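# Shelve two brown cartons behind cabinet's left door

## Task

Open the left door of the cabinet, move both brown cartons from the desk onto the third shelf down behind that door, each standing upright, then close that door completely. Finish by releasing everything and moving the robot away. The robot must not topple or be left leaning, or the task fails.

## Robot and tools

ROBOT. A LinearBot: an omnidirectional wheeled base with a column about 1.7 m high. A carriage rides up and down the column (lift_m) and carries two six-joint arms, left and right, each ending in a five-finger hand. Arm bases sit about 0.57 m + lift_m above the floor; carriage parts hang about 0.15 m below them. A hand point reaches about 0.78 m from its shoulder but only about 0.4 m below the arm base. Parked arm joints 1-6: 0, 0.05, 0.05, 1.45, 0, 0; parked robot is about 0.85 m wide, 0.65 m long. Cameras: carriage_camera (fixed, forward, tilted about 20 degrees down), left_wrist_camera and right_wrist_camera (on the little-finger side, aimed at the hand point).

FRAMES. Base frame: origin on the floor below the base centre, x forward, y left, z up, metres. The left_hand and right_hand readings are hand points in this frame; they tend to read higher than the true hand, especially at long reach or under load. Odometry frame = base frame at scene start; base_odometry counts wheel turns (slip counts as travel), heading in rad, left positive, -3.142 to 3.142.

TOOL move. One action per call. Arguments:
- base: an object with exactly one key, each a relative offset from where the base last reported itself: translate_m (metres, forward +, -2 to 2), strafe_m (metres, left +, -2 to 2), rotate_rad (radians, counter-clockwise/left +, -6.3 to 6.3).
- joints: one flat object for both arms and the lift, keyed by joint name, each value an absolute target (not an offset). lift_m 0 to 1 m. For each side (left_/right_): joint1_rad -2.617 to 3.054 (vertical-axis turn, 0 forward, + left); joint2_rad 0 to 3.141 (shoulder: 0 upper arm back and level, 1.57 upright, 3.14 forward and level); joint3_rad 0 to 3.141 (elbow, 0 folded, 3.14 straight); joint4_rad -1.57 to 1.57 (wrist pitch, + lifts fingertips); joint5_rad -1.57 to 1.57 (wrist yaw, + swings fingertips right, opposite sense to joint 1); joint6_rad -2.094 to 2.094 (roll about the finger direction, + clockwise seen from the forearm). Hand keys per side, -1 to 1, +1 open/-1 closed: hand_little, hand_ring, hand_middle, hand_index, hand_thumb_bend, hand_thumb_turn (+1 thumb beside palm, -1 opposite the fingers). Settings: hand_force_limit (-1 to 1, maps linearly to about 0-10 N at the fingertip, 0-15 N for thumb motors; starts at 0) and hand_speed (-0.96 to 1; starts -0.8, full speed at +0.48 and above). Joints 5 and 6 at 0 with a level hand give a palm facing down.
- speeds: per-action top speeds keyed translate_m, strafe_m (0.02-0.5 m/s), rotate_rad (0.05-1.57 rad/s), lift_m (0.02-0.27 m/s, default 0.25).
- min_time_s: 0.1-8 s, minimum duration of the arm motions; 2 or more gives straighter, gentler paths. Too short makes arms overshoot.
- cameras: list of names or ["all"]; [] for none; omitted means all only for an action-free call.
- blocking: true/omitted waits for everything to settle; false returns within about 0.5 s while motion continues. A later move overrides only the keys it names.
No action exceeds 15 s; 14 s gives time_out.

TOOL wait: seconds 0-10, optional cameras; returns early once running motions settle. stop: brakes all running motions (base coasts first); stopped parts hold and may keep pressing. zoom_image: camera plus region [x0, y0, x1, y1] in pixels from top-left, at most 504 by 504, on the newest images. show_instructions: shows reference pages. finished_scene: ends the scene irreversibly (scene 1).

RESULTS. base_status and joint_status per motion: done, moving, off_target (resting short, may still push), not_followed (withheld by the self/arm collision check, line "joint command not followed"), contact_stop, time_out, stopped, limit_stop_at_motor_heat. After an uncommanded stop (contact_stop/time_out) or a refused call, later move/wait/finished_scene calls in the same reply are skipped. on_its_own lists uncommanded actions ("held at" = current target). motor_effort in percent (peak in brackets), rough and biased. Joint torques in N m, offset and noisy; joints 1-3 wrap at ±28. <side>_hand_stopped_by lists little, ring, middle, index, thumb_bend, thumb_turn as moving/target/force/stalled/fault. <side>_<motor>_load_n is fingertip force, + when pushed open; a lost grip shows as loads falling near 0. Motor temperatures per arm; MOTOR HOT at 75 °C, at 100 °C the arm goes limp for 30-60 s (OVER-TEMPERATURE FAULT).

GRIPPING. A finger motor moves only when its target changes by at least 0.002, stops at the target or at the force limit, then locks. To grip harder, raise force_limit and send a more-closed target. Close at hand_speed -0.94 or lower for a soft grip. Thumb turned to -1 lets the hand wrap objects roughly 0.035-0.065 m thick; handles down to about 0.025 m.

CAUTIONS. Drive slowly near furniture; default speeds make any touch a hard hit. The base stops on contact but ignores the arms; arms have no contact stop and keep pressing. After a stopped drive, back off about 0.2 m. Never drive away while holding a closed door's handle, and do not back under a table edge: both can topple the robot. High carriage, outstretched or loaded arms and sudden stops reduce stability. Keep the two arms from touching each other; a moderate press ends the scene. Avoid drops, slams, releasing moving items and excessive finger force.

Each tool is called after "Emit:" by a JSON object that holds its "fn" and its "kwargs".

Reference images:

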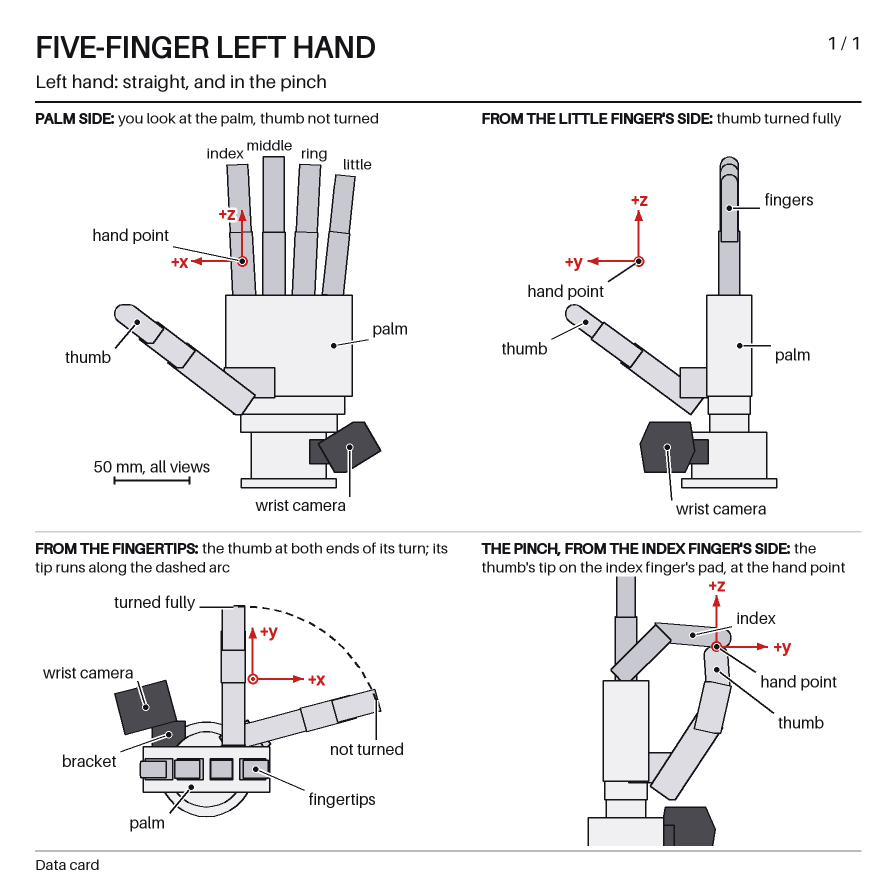

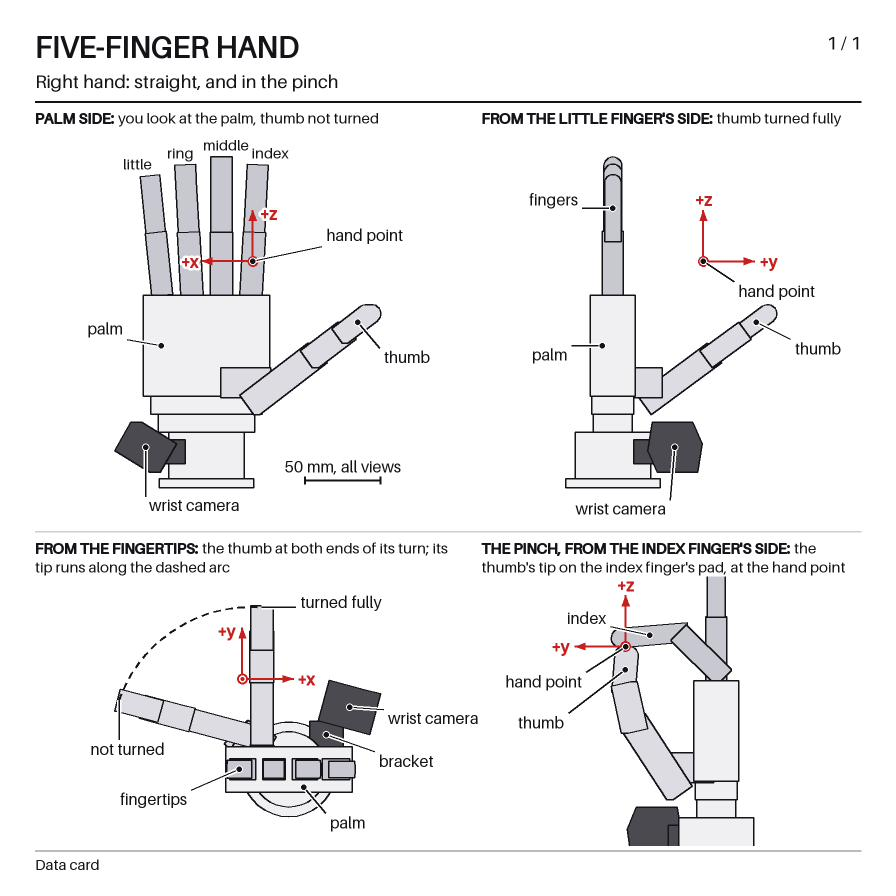

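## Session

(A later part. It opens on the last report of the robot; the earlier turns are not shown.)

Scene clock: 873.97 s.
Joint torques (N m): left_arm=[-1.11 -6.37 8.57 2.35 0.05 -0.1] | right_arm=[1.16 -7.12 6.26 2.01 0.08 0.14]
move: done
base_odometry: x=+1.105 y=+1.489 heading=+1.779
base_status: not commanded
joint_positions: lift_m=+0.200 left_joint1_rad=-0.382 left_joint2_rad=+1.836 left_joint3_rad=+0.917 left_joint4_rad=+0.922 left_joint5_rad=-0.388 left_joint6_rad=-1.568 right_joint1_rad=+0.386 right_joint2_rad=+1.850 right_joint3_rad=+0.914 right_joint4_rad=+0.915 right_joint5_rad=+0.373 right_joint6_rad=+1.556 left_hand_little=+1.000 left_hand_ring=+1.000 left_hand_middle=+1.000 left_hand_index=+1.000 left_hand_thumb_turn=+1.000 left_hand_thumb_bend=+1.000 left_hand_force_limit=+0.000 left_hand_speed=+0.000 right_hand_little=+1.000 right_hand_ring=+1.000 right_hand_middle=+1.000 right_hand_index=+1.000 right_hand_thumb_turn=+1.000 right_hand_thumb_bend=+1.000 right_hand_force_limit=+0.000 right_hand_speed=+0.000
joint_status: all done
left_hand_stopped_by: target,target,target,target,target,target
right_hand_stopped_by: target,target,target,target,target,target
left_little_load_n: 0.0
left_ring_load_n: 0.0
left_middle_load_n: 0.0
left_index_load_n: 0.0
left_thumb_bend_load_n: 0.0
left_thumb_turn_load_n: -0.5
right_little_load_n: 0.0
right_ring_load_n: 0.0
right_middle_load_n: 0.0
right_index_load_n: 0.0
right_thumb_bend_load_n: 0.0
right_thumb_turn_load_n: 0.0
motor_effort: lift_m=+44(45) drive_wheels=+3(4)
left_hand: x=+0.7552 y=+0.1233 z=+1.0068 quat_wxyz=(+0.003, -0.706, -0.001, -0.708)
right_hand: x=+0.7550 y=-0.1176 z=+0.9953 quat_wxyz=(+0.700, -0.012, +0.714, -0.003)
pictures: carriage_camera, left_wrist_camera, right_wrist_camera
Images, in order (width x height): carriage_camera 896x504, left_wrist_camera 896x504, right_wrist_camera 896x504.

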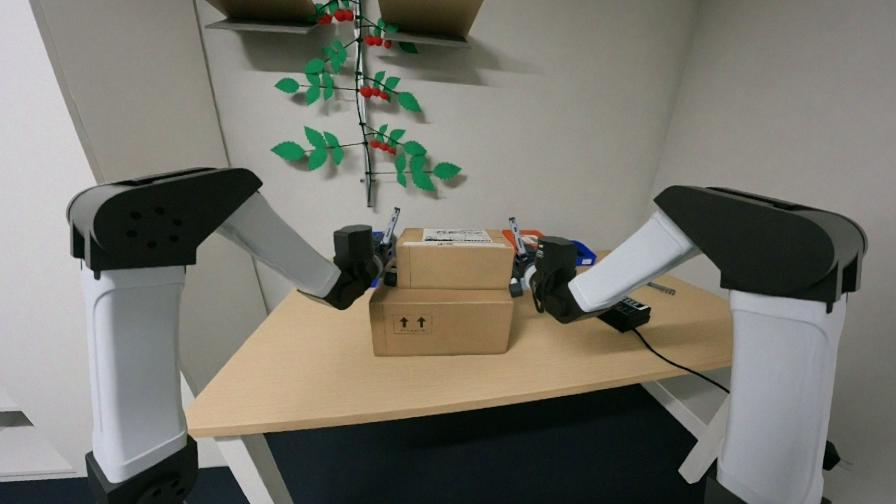

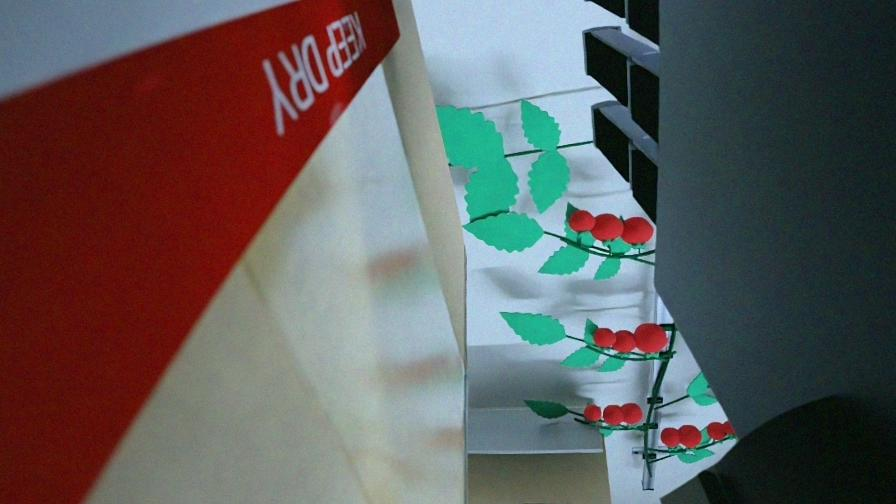

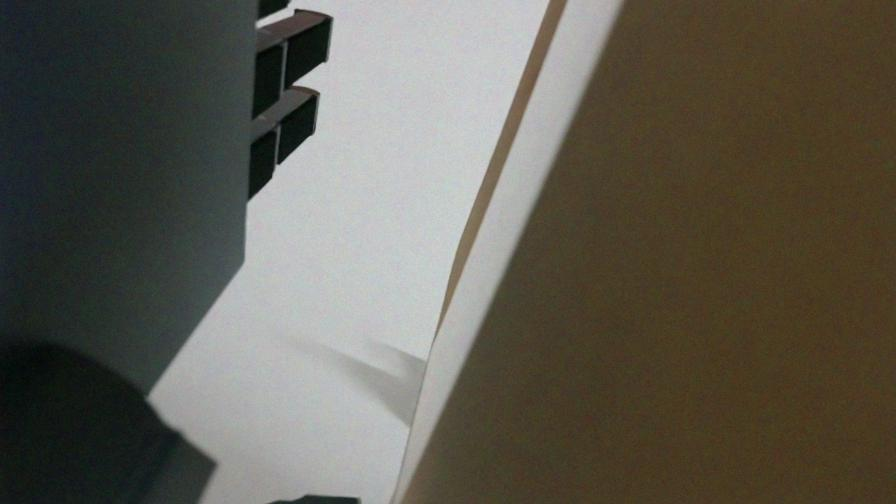

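Emit:
{"fn": "move", "kwargs": {"joints": {"left_joint1_rad": -0.45, "left_joint5_rad": -0.41, "right_joint1_rad": 0.45, "right_joint5_rad": 0.41}, "min_time_s": 2, "cameras": ["carriage_camera"]}}

Emit:
{"fn": "move", "kwargs": {"joints": {"left_joint1_rad": -0.49, "left_joint5_rad": -0.36, "right_joint1_rad": 0.49, "right_joint5_rad": 0.36}, "min_time_s": 2, "cameras": ["carriage_camera"]}}

Scene clock: 885.67 s.
Joint torques (N m): left_arm=[-3.54 -6.41 8.54 2.28 0.41 -0.16] | right_arm=[4.03 -7.02 6.17 1.98 -0.38 0.15]
move: off_target
base_odometry: x=+1.105 y=+1.489 heading=+1.779
base_status: not commanded
joint_positions: lift_m=+0.200 left_joint1_rad=-0.404 left_joint2_rad=+1.836 left_joint3_rad=+0.917 left_joint4_rad=+0.924 left_joint5_rad=-0.462 left_joint6_rad=-1.559 right_joint1_rad=+0.403 right_joint2_rad=+1.850 right_joint3_rad=+0.914 right_joint4_rad=+0.915 right_joint5_rad=+0.455 right_joint6_rad=+1.556 left_hand_little=+1.000 left_hand_ring=+1.000 left_hand_middle=+1.000 left_hand_index=+1.000 left_hand_thumb_turn=+1.000 left_hand_thumb_bend=+1.000 left_hand_force_limit=+0.000 left_hand_speed=+0.000 right_hand_little=+1.000 right_hand_ring=+1.000 right_hand_middle=+1.000 right_hand_index=+1.000 right_hand_thumb_turn=+1.000 right_hand_thumb_bend=+1.000 right_hand_force_limit=+0.000 right_hand_speed=+0.000
joint_status: left_joint1_rad off_target (ended at -0.404, target -0.450); left_joint5_rad off_target (ended at -0.462, target -0.410); right_joint1_rad off_target (ended at +0.403, target +0.450); right_joint5_rad off_target (ended at +0.455, target +0.410)
left_hand_stopped_by: target,target,target,target,target,target
right_hand_stopped_by: target,target,target,target,target,target
left_little_load_n: 0.0
left_ring_load_n: 0.0
left_middle_load_n: 0.0
left_index_load_n: -0.5
left_thumb_bend_load_n: 0.0
left_thumb_turn_load_n: 0.0
right_little_load_n: 0.0
right_ring_load_n: 0.0
right_middle_load_n: 0.0
right_index_load_n: 0.0
right_thumb_bend_load_n: -0.5
right_thumb_turn_load_n: 0.0
motor_effort: lift_m=+44(45) drive_wheels=+3(4)
left_hand: x=+0.7549 y=+0.1258 z=+1.0067 quat_wxyz=(+0.024, -0.706, -0.017, -0.708)
right_hand: x=+0.7563 y=-0.1247 z=+0.9954 quat_wxyz=(+0.700, +0.010, +0.714, -0.027)
Images, in order (width x height): carriage_camera 896x504.

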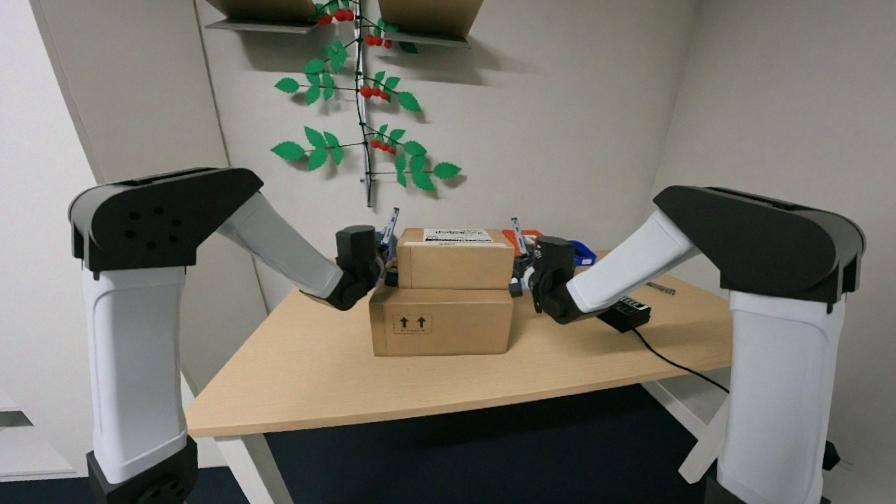

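Scene clock: 887.97 s.
Joint torques (N m): left_arm=[-6.34 -6.52 8.7 2.26 0.92 -0.3] | right_arm=[7.09 -7.05 6.26 1.96 -0.92 0.21]
move: off_target
base_odometry: x=+1.105 y=+1.489 heading=+1.779
base_status: not commanded
joint_positions: lift_m=+0.200 left_joint1_rad=-0.411 left_joint2_rad=+1.836 left_joint3_rad=+0.917 left_joint4_rad=+0.929 left_joint5_rad=-0.466 left_joint6_rad=-1.543 right_joint1_rad=+0.406 right_joint2_rad=+1.850 right_joint3_rad=+0.914 right_joint4_rad=+0.915 right_joint5_rad=+0.463 right_joint6_rad=+1.554 left_hand_little=+1.000 left_hand_ring=+1.000 left_hand_middle=+1.000 left_hand_index=+1.000 left_hand_thumb_turn=+1.000 left_hand_thumb_bend=+1.000 left_hand_force_limit=+0.000 left_hand_speed=+0.000 right_hand_little=+1.000 right_hand_ring=+1.000 right_hand_middle=+1.000 right_hand_index=+1.000 right_hand_thumb_turn=+1.000 right_hand_thumb_bend=+1.000 right_hand_force_limit=+0.000 right_hand_speed=+0.000
joint_status: left_joint1_rad off_target (ended at -0.411, target -0.490); left_joint5_rad off_target (ended at -0.466, target -0.360); right_joint1_rad off_target (ended at +0.406, target +0.490); right_joint5_rad off_target (ended at +0.463, target +0.360)
left_hand_stopped_by: target,target,target,target,target,target
right_hand_stopped_by: target,target,target,target,target,target
left_little_load_n: 0.0
left_ring_load_n: 0.0
left_middle_load_n: 0.0
left_index_load_n: 0.0
left_thumb_bend_load_n: 0.5
left_thumb_turn_load_n: 0.0
right_little_load_n: 0.0
right_ring_load_n: 0.0
right_middle_load_n: 0.0
right_index_load_n: 0.0
right_thumb_bend_load_n: 0.0
right_thumb_turn_load_n: -0.5
motor_effort: lift_m=+44(45) drive_wheels=+3(4)
left_hand: x=+0.7536 y=+0.1225 z=+1.0071 quat_wxyz=(+0.028, -0.704, -0.011, -0.709)
right_hand: x=+0.7561 y=-0.1245 z=+0.9953 quat_wxyz=(+0.700, +0.011, +0.714, -0.029)
Images, in order (width x height): carriage_camera 896x504.

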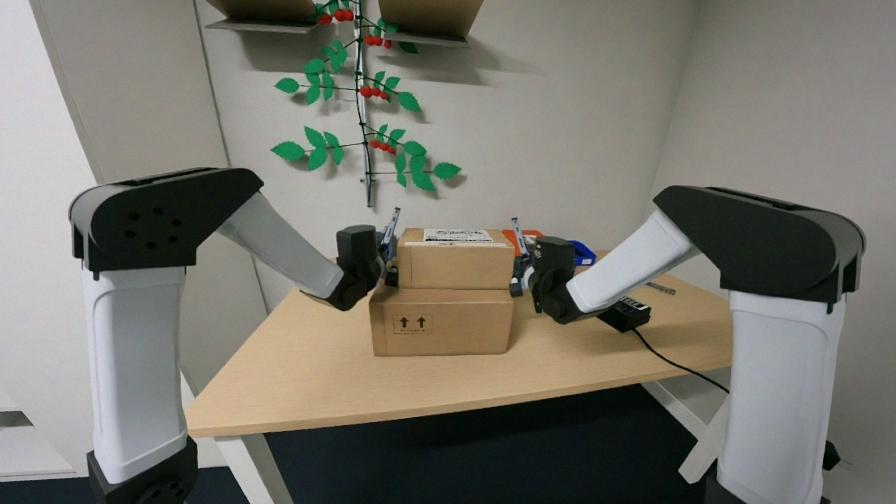

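Emit:
{"fn": "move", "kwargs": {"cameras": ["all"]}}

Emit:
{"fn": "zoom_image", "kwargs": {"camera": "carriage_camera", "region": [340, 190, 480, 310]}}

Emit:
{"fn": "zoom_image", "kwargs": {"camera": "carriage_camera", "region": [440, 190, 580, 310]}}

Scene clock: 899.10 s.
Joint torques (N m): left_arm=[-6.41 -6.53 8.59 2.25 0.89 -0.27] | right_arm=[7.04 -7.02 6.23 1.96 -0.93 0.17]
Motor temperatures (°C): left_arm=[28 36 40 39 29 25] | right_arm=[28 35 41 42 29 29]
base_odometry: x=+1.105 y=+1.489 heading=+1.779
base_status: not commanded
joint_positions: lift_m=+0.200 left_joint1_rad=-0.411 left_joint2_rad=+1.836 left_joint3_rad=+0.917 left_joint4_rad=+0.929 left_joint5_rad=-0.466 left_joint6_rad=-1.543 right_joint1_rad=+0.406 right_joint2_rad=+1.850 right_joint3_rad=+0.914 right_joint4_rad=+0.915 right_joint5_rad=+0.463 right_joint6_rad=+1.554 left_hand_little=+1.000 left_hand_ring=+1.000 left_hand_middle=+1.000 left_hand_index=+1.000 left_hand_thumb_turn=+1.000 left_hand_thumb_bend=+1.000 left_hand_force_limit=+0.000 left_hand_speed=+0.000 right_hand_little=+1.000 right_hand_ring=+1.000 right_hand_middle=+1.000 right_hand_index=+1.000 right_hand_thumb_turn=+1.000 right_hand_thumb_bend=+1.000 right_hand_force_limit=+0.000 right_hand_speed=+0.000
joint_status: left_joint1_rad off_target (ended at -0.411, target -0.490); left_joint5_rad off_target (ended at -0.466, target -0.360); right_joint1_rad off_target (ended at +0.406, target +0.490); right_joint5_rad off_target (ended at +0.463, target +0.360)
left_hand_stopped_by: target,target,target,target,target,target
right_hand_stopped_by: target,target,target,target,target,target
left_little_load_n: 0.0
left_ring_load_n: 0.0
left_middle_load_n: 0.0
left_index_load_n: 0.0
left_thumb_bend_load_n: 0.0
left_thumb_turn_load_n: 0.0
right_little_load_n: 0.0
right_ring_load_n: 0.0
right_middle_load_n: -0.5
right_index_load_n: 0.0
right_thumb_bend_load_n: 0.0
right_thumb_turn_load_n: 0.0
motor_effort: lift_m=+43(45) drive_wheels=+3(4)
left_hand: x=+0.7536 y=+0.1225 z=+1.0071 quat_wxyz=(+0.028, -0.704, -0.011, -0.709) (m; base frame)
right_hand: x=+0.7561 y=-0.1245 z=+0.9953 quat_wxyz=(+0.700, +0.011, +0.714, -0.029) (m; base frame)
pictures: carriage_camera, left_wrist_camera, right_wrist_camera
Images, in order (width x height): carriage_camera 896x504, left_wrist_camera 896x504, right_wrist_camera 896x504.

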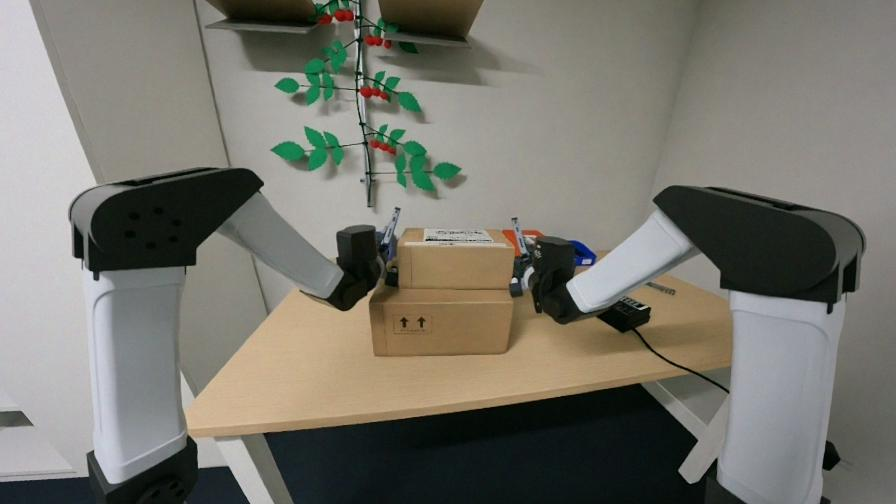

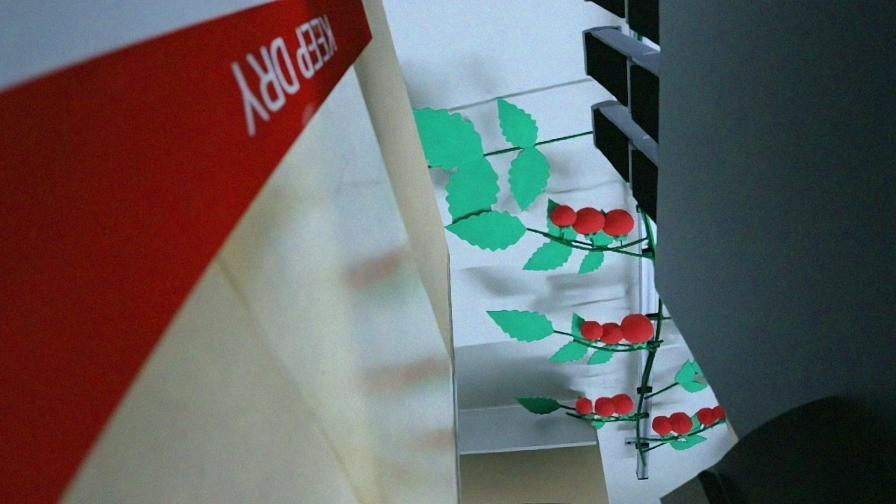

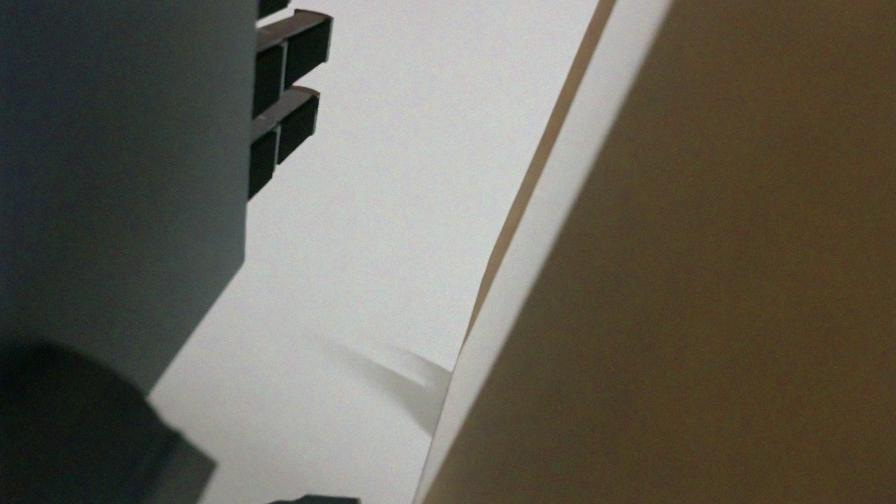

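Scaled by 3.600 from the camera's image (finer frame: 1280x720).

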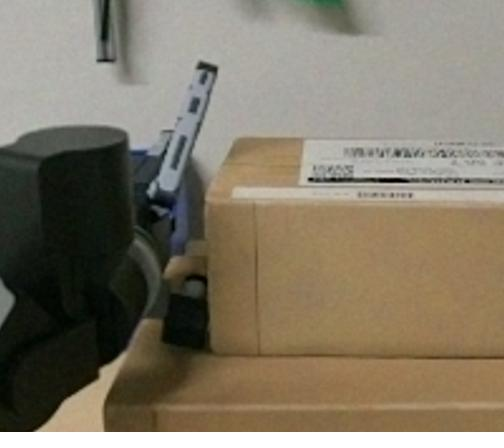

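Scaled by 3.600 from the camera's image (finer frame: 1280x720).

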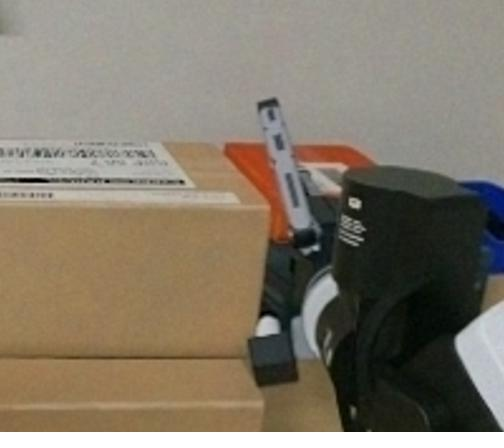

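Emit:
{"fn": "move", "kwargs": {"joints": {"left_joint1_rad": -0.34, "left_joint5_rad": -0.34, "right_joint1_rad": 0.34, "right_joint5_rad": 0.34}, "min_time_s": 2}}

Emit:
{"fn": "move", "kwargs": {"base": {"translate_m": -0.03}, "speeds": {"translate_m": 0.03}}}

Emit:
{"fn": "move", "kwargs": {"base": {"strafe_m": -0.025}, "speeds": {"strafe_m": 0.03}, "cameras": ["carriage_camera"]}}

Emit:
{"fn": "zoom_image", "kwargs": {"camera": "carriage_camera", "region": [340, 200, 564, 360]}}

Scene clock: 937.03 s.
Joint torques (N m): left_arm=[0.9 -6.54 8.44 2.27 0.04 -0.1] | right_arm=[-0.58 -7.04 6.23 2.01 -0.16 0.16]
move: done
base_odometry: x=+1.105 y=+1.489 heading=+1.779
base_status: not commanded
joint_positions: lift_m=+0.200 left_joint1_rad=-0.345 left_joint2_rad=+1.836 left_joint3_rad=+0.917 left_joint4_rad=+0.928 left_joint5_rad=-0.349 left_joint6_rad=-1.563 right_joint1_rad=+0.345 right_joint2_rad=+1.850 right_joint3_rad=+0.914 right_joint4_rad=+0.915 right_joint5_rad=+0.356 right_joint6_rad=+1.556 left_hand_little=+1.000 left_hand_ring=+1.000 left_hand_middle=+1.000 left_hand_index=+1.000 left_hand_thumb_turn=+1.000 left_hand_thumb_bend=+1.000 left_hand_force_limit=+0.000 left_hand_speed=+0.000 right_hand_little=+1.000 right_hand_ring=+1.000 right_hand_middle=+1.000 right_hand_index=+1.000 right_hand_thumb_turn=+1.000 right_hand_thumb_bend=+1.000 right_hand_force_limit=+0.000 right_hand_speed=+0.000
joint_status: all done
left_hand_stopped_by: target,target,target,target,target,target
right_hand_stopped_by: target,target,target,target,target,target
left_little_load_n: 0.0
left_ring_load_n: 0.0
left_middle_load_n: 0.0
left_index_load_n: 0.0
left_thumb_bend_load_n: 0.0
left_thumb_turn_load_n: 0.0
right_little_load_n: 0.0
right_ring_load_n: 0.0
right_middle_load_n: 0.0
right_index_load_n: 0.0
right_thumb_bend_load_n: 0.0
right_thumb_turn_load_n: 0.0
motor_effort: lift_m=+44(45) drive_wheels=+3(4)
left_hand: x=+0.7597 y=+0.1356 z=+1.0081 quat_wxyz=(+0.003, -0.704, +0.000, -0.710)
right_hand: x=+0.7616 y=-0.1358 z=+0.9953 quat_wxyz=(+0.700, -0.004, +0.714, -0.012)
pictures: none

Scene clock: 938.57 s.
Joint torques (N m): left_arm=[0.62 -6.54 8.62 2.38 -0.05 -0.11] | right_arm=[-0.49 -7.06 6.37 2 -0.13 0.15]
move: done
base_odometry: x=+1.111 y=+1.459 heading=+1.779
base_status: done
joint_positions: lift_m=+0.200 left_joint1_rad=-0.343 left_joint2_rad=+1.836 left_joint3_rad=+0.917 left_joint4_rad=+0.926 left_joint5_rad=-0.347 left_joint6_rad=-1.566 right_joint1_rad=+0.345 right_joint2_rad=+1.850 right_joint3_rad=+0.914 right_joint4_rad=+0.914 right_joint5_rad=+0.355 right_joint6_rad=+1.556 left_hand_little=+1.000 left_hand_ring=+1.000 left_hand_middle=+1.000 left_hand_index=+1.000 left_hand_thumb_turn=+1.000 left_hand_thumb_bend=+1.000 left_hand_force_limit=+0.000 left_hand_speed=+0.000 right_hand_little=+1.000 right_hand_ring=+1.000 right_hand_middle=+1.000 right_hand_index=+1.000 right_hand_thumb_turn=+1.000 right_hand_thumb_bend=+1.000 right_hand_force_limit=+0.000 right_hand_speed=+0.000
joint_status: not commanded
left_hand_stopped_by: target,target,target,target,target,target
right_hand_stopped_by: target,target,target,target,target,target
left_little_load_n: 0.0
left_ring_load_n: 0.0
left_middle_load_n: 0.0
left_index_load_n: 0.0
left_thumb_bend_load_n: 0.0
left_thumb_turn_load_n: 0.0
right_little_load_n: 0.0
right_ring_load_n: 0.0
right_middle_load_n: 0.0
right_index_load_n: 0.0
right_thumb_bend_load_n: 0.0
right_thumb_turn_load_n: 0.0
motor_effort: lift_m=+44(45) drive_wheels=-3(15)
left_hand: x=+0.7600 y=+0.1361 z=+1.0076 quat_wxyz=(+0.003, -0.705, +0.000, -0.709)
right_hand: x=+0.7616 y=-0.1355 z=+0.9950 quat_wxyz=(+0.700, -0.005, +0.714, -0.011)
pictures: none

Scene clock: 939.83 s.
Joint torques (N m): left_arm=[0.46 -6.42 8.66 2.32 0.02 -0.04] | right_arm=[-0.28 -7.19 6.37 2.02 -0.11 0.14]
move: done
base_odometry: x=+1.136 y=+1.465 heading=+1.779
base_status: done
joint_positions: lift_m=+0.200 left_joint1_rad=-0.338 left_joint2_rad=+1.836 left_joint3_rad=+0.917 left_joint4_rad=+0.924 left_joint5_rad=-0.347 left_joint6_rad=-1.566 right_joint1_rad=+0.343 right_joint2_rad=+1.850 right_joint3_rad=+0.914 right_joint4_rad=+0.914 right_joint5_rad=+0.352 right_joint6_rad=+1.556 left_hand_little=+1.000 left_hand_ring=+1.000 left_hand_middle=+1.000 left_hand_index=+1.000 left_hand_thumb_turn=+1.000 left_hand_thumb_bend=+1.000 left_hand_force_limit=+0.000 left_hand_speed=+0.000 right_hand_little=+1.000 right_hand_ring=+1.000 right_hand_middle=+1.000 right_hand_index=+1.000 right_hand_thumb_turn=+1.000 right_hand_thumb_bend=+1.000 right_hand_force_limit=+0.000 right_hand_speed=+0.000
joint_status: not commanded
left_hand_stopped_by: target,target,target,target,target,target
right_hand_stopped_by: target,target,target,target,target,target
left_little_load_n: 0.0
left_ring_load_n: 0.0
left_middle_load_n: 0.0
left_index_load_n: 0.5
left_thumb_bend_load_n: 0.0
left_thumb_turn_load_n: 0.0
right_little_load_n: 0.0
right_ring_load_n: 0.0
right_middle_load_n: 0.0
right_index_load_n: 0.0
right_thumb_bend_load_n: -0.5
right_thumb_turn_load_n: 0.0
motor_effort: lift_m=+43(46) drive_wheels=+4(12)
left_hand: x=+0.7608 y=+0.1385 z=+1.0073 quat_wxyz=(+0.004, -0.705, -0.002, -0.709)
right_hand: x=+0.7619 y=-0.1364 z=+0.9950 quat_wxyz=(+0.700, -0.004, +0.714, -0.011)
Images, in order (width x height): carriage_camera 896x504.

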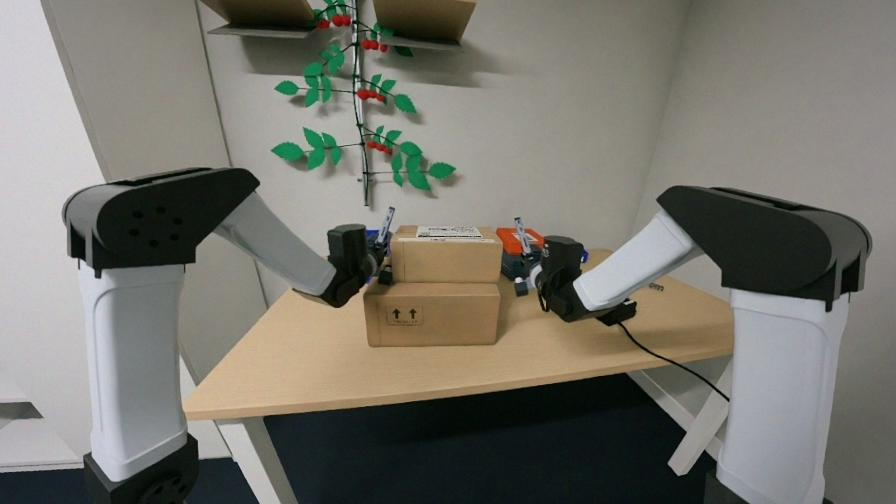

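Scaled by 2.250 from the camera's image (finer frame: 1280x720).

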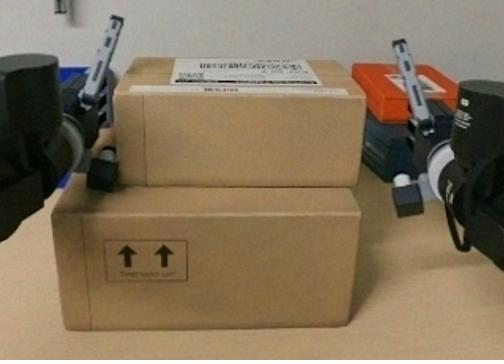

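Emit:
{"fn": "move", "kwargs": {"cameras": ["all"]}}

Scene clock: 969.67 s.
Joint torques (N m): left_arm=[0.35 -6.28 8.66 2.33 -0.01 -0.08] | right_arm=[-0.36 -7.06 6.19 2 -0.12 0.18]
Motor temperatures (°C): left_arm=[28 37 40 41 29 25] | right_arm=[28 36 42 43 29 29]
base_odometry: x=+1.136 y=+1.465 heading=+1.779
base_status: done
joint_positions: lift_m=+0.200 left_joint1_rad=-0.338 left_joint2_rad=+1.836 left_joint3_rad=+0.917 left_joint4_rad=+0.924 left_joint5_rad=-0.347 left_joint6_rad=-1.566 right_joint1_rad=+0.343 right_joint2_rad=+1.850 right_joint3_rad=+0.914 right_joint4_rad=+0.914 right_joint5_rad=+0.352 right_joint6_rad=+1.556 left_hand_little=+1.000 left_hand_ring=+1.000 left_hand_middle=+1.000 left_hand_index=+1.000 left_hand_thumb_turn=+1.000 left_hand_thumb_bend=+1.000 left_hand_force_limit=+0.000 left_hand_speed=+0.000 right_hand_little=+1.000 right_hand_ring=+1.000 right_hand_middle=+1.000 right_hand_index=+1.000 right_hand_thumb_turn=+1.000 right_hand_thumb_bend=+1.000 right_hand_force_limit=+0.000 right_hand_speed=+0.000
joint_status: not commanded
left_hand_stopped_by: target,target,target,target,target,target
right_hand_stopped_by: target,target,target,target,target,target
left_little_load_n: 0.0
left_ring_load_n: 0.0
left_middle_load_n: 0.0
left_index_load_n: 0.0
left_thumb_bend_load_n: 0.0
left_thumb_turn_load_n: 0.0
right_little_load_n: 0.0
right_ring_load_n: 0.0
right_middle_load_n: 0.5
right_index_load_n: 0.0
right_thumb_bend_load_n: 0.0
right_thumb_turn_load_n: -0.5
motor_effort: lift_m=+45(46) drive_wheels=+5(12)
left_hand: x=+0.7608 y=+0.1385 z=+1.0073 quat_wxyz=(+0.004, -0.705, -0.002, -0.709) (m; base frame)
right_hand: x=+0.7619 y=-0.1364 z=+0.9950 quat_wxyz=(+0.700, -0.004, +0.714, -0.011) (m; base frame)
pictures: carriage_camera, left_wrist_camera, right_wrist_camera
Images, in order (width x height): carriage_camera 896x504, left_wrist_camera 896x504, right_wrist_camera 896x504.

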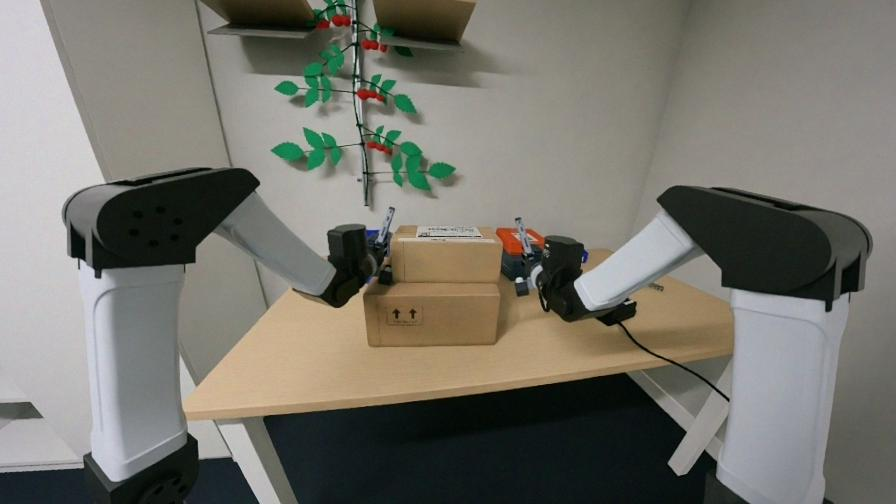

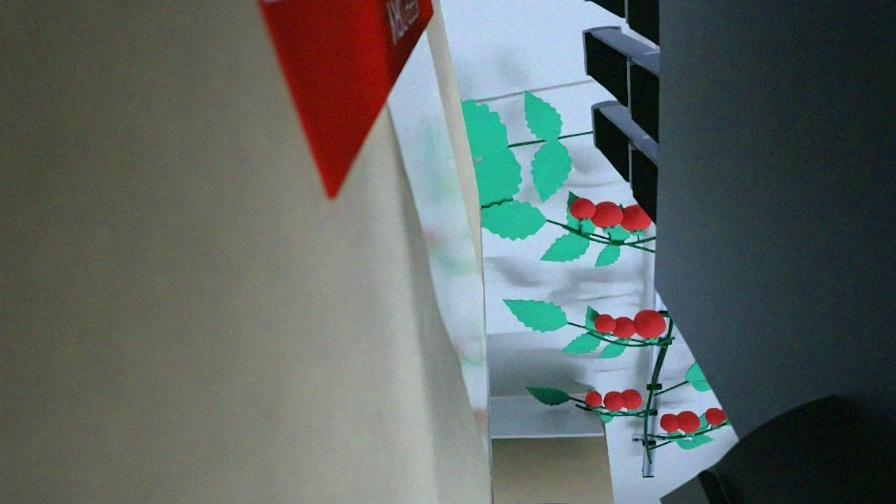

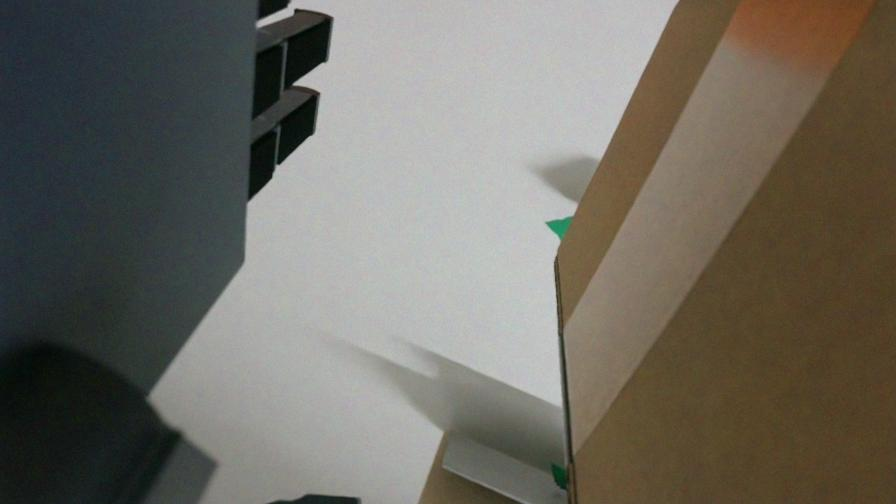

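Emit:
{"fn": "move", "kwargs": {"base": {"rotate_rad": 0.03}, "speeds": {"rotate_rad": 0.1}}}

Emit:
{"fn": "move", "kwargs": {"joints": {"left_joint1_rad": -0.40, "left_joint5_rad": -0.38, "right_joint1_rad": 0.40, "right_joint5_rad": 0.38}, "min_time_s": 2, "cameras": ["all"]}}

Emit:
{"fn": "zoom_image", "kwargs": {"camera": "carriage_camera", "region": [340, 200, 564, 360]}}

Scene clock: 998.13 s.
Joint torques (N m): left_arm=[0.36 -6.35 8.54 2.35 0.01 -0.1] | right_arm=[-0.17 -7.06 6.39 2.05 -0.07 0.12]
move: done
base_odometry: x=+1.136 y=+1.465 heading=+1.808
base_status: done
joint_positions: lift_m=+0.200 left_joint1_rad=-0.338 left_joint2_rad=+1.836 left_joint3_rad=+0.917 left_joint4_rad=+0.924 left_joint5_rad=-0.345 left_joint6_rad=-1.566 right_joint1_rad=+0.344 right_joint2_rad=+1.850 right_joint3_rad=+0.914 right_joint4_rad=+0.914 right_joint5_rad=+0.350 right_joint6_rad=+1.556 left_hand_little=+1.000 left_hand_ring=+1.000 left_hand_middle=+1.000 left_hand_index=+1.000 left_hand_thumb_turn=+1.000 left_hand_thumb_bend=+1.000 left_hand_force_limit=+0.000 left_hand_speed=+0.000 right_hand_little=+1.000 right_hand_ring=+1.000 right_hand_middle=+1.000 right_hand_index=+1.000 right_hand_thumb_turn=+1.000 right_hand_thumb_bend=+1.000 right_hand_force_limit=+0.000 right_hand_speed=+0.000
joint_status: not commanded
left_hand_stopped_by: target,target,target,target,target,target
right_hand_stopped_by: target,target,target,target,target,target
left_little_load_n: 0.0
left_ring_load_n: 0.0
left_middle_load_n: 0.0
left_index_load_n: 0.0
left_thumb_bend_load_n: -0.5
left_thumb_turn_load_n: 0.0
right_little_load_n: 0.0
right_ring_load_n: 0.0
right_middle_load_n: 0.0
right_index_load_n: 0.0
right_thumb_bend_load_n: 0.0
right_thumb_turn_load_n: 0.0
motor_effort: lift_m=+44(45) drive_wheels=-10(11)
left_hand: x=+0.7608 y=+0.1383 z=+1.0072 quat_wxyz=(+0.004, -0.706, -0.001, -0.709)
right_hand: x=+0.7616 y=-0.1355 z=+0.9950 quat_wxyz=(+0.700, -0.006, +0.714, -0.010)
pictures: none

Scene clock: 1000.43 s.
Joint torques (N m): left_arm=[-0.28 -6.45 8.49 2.36 -0.12 -0.08] | right_arm=[0.59 -7.06 6.24 2.02 0.14 0.17]
move: done
base_odometry: x=+1.136 y=+1.465 heading=+1.808
base_status: not commanded
joint_positions: lift_m=+0.200 left_joint1_rad=-0.393 left_joint2_rad=+1.836 left_joint3_rad=+0.917 left_joint4_rad=+0.924 left_joint5_rad=-0.375 left_joint6_rad=-1.566 right_joint1_rad=+0.393 right_joint2_rad=+1.850 right_joint3_rad=+0.914 right_joint4_rad=+0.914 right_joint5_rad=+0.364 right_joint6_rad=+1.556 left_hand_little=+1.000 left_hand_ring=+1.000 left_hand_middle=+1.000 left_hand_index=+1.000 left_hand_thumb_turn=+1.000 left_hand_thumb_bend=+1.000 left_hand_force_limit=+0.000 left_hand_speed=+0.000 right_hand_little=+1.000 right_hand_ring=+1.000 right_hand_middle=+1.000 right_hand_index=+1.000 right_hand_thumb_turn=+1.000 right_hand_thumb_bend=+1.000 right_hand_force_limit=+0.000 right_hand_speed=+0.000
joint_status: all done
left_hand_stopped_by: target,target,target,target,target,target
right_hand_stopped_by: target,target,target,target,target,target
left_little_load_n: 0.0
left_ring_load_n: 0.0
left_middle_load_n: 0.0
left_index_load_n: 0.0
left_thumb_bend_load_n: 0.0
left_thumb_turn_load_n: 0.0
right_little_load_n: 0.0
right_ring_load_n: 0.0
right_middle_load_n: 0.0
right_index_load_n: 0.0
right_thumb_bend_load_n: 0.0
right_thumb_turn_load_n: 0.0
motor_effort: lift_m=+45(45) drive_wheels=-10(11)
left_hand: x=+0.7522 y=+0.1151 z=+1.0072 quat_wxyz=(-0.005, -0.706, +0.007, -0.709)
right_hand: x=+0.7530 y=-0.1121 z=+0.9950 quat_wxyz=(+0.700, -0.018, +0.714, +0.002)
pictures: carriage_camera, left_wrist_camera, right_wrist_camera
Images, in order (width x height): carriage_camera 896x504, left_wrist_camera 896x504, right_wrist_camera 896x504.

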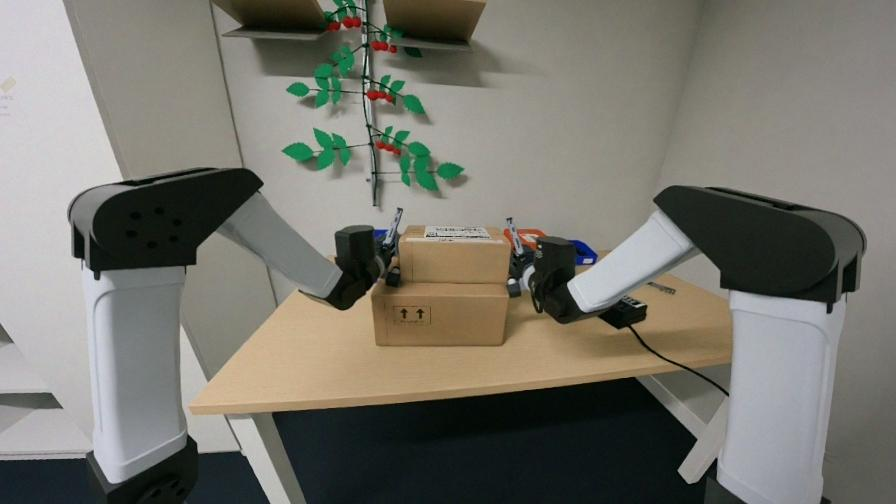

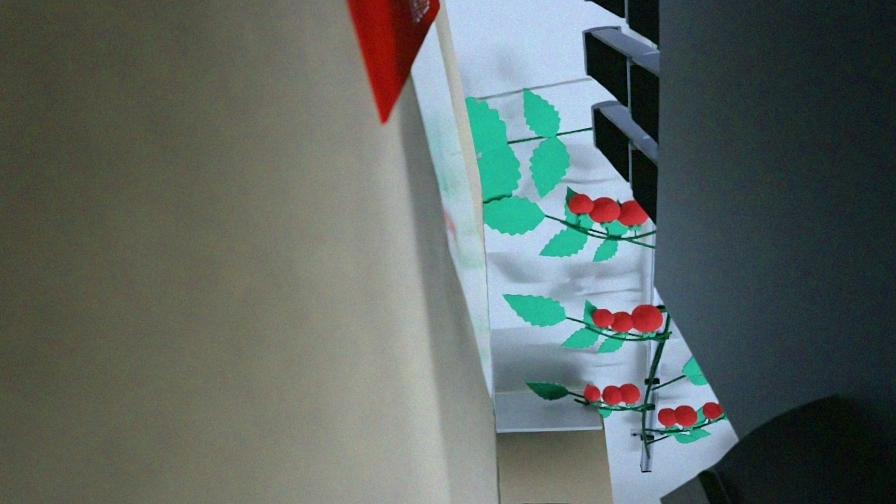

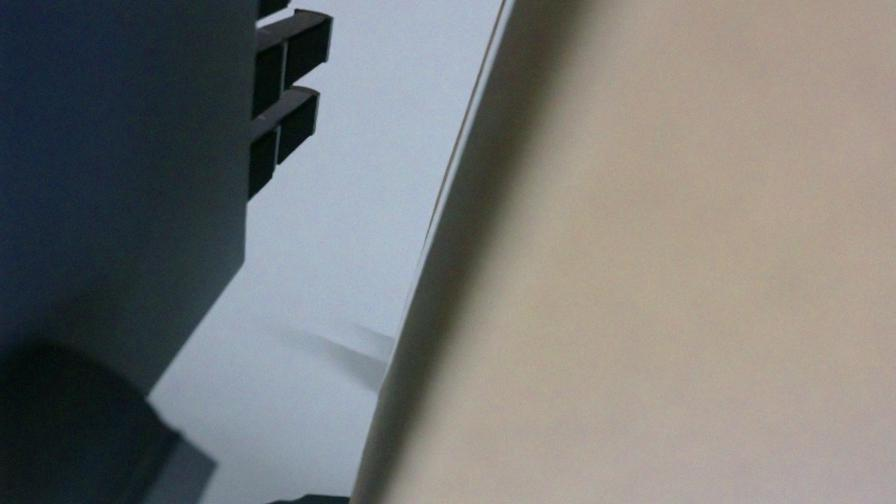

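Scaled by 2.250 from the camera's image (finer frame: 1280x720).

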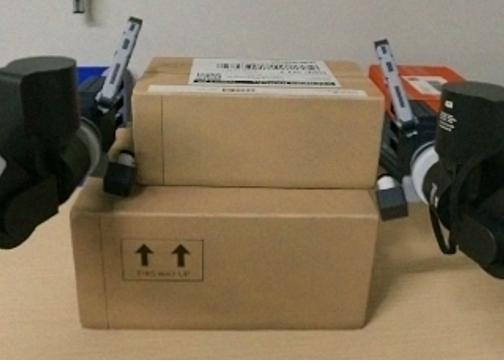

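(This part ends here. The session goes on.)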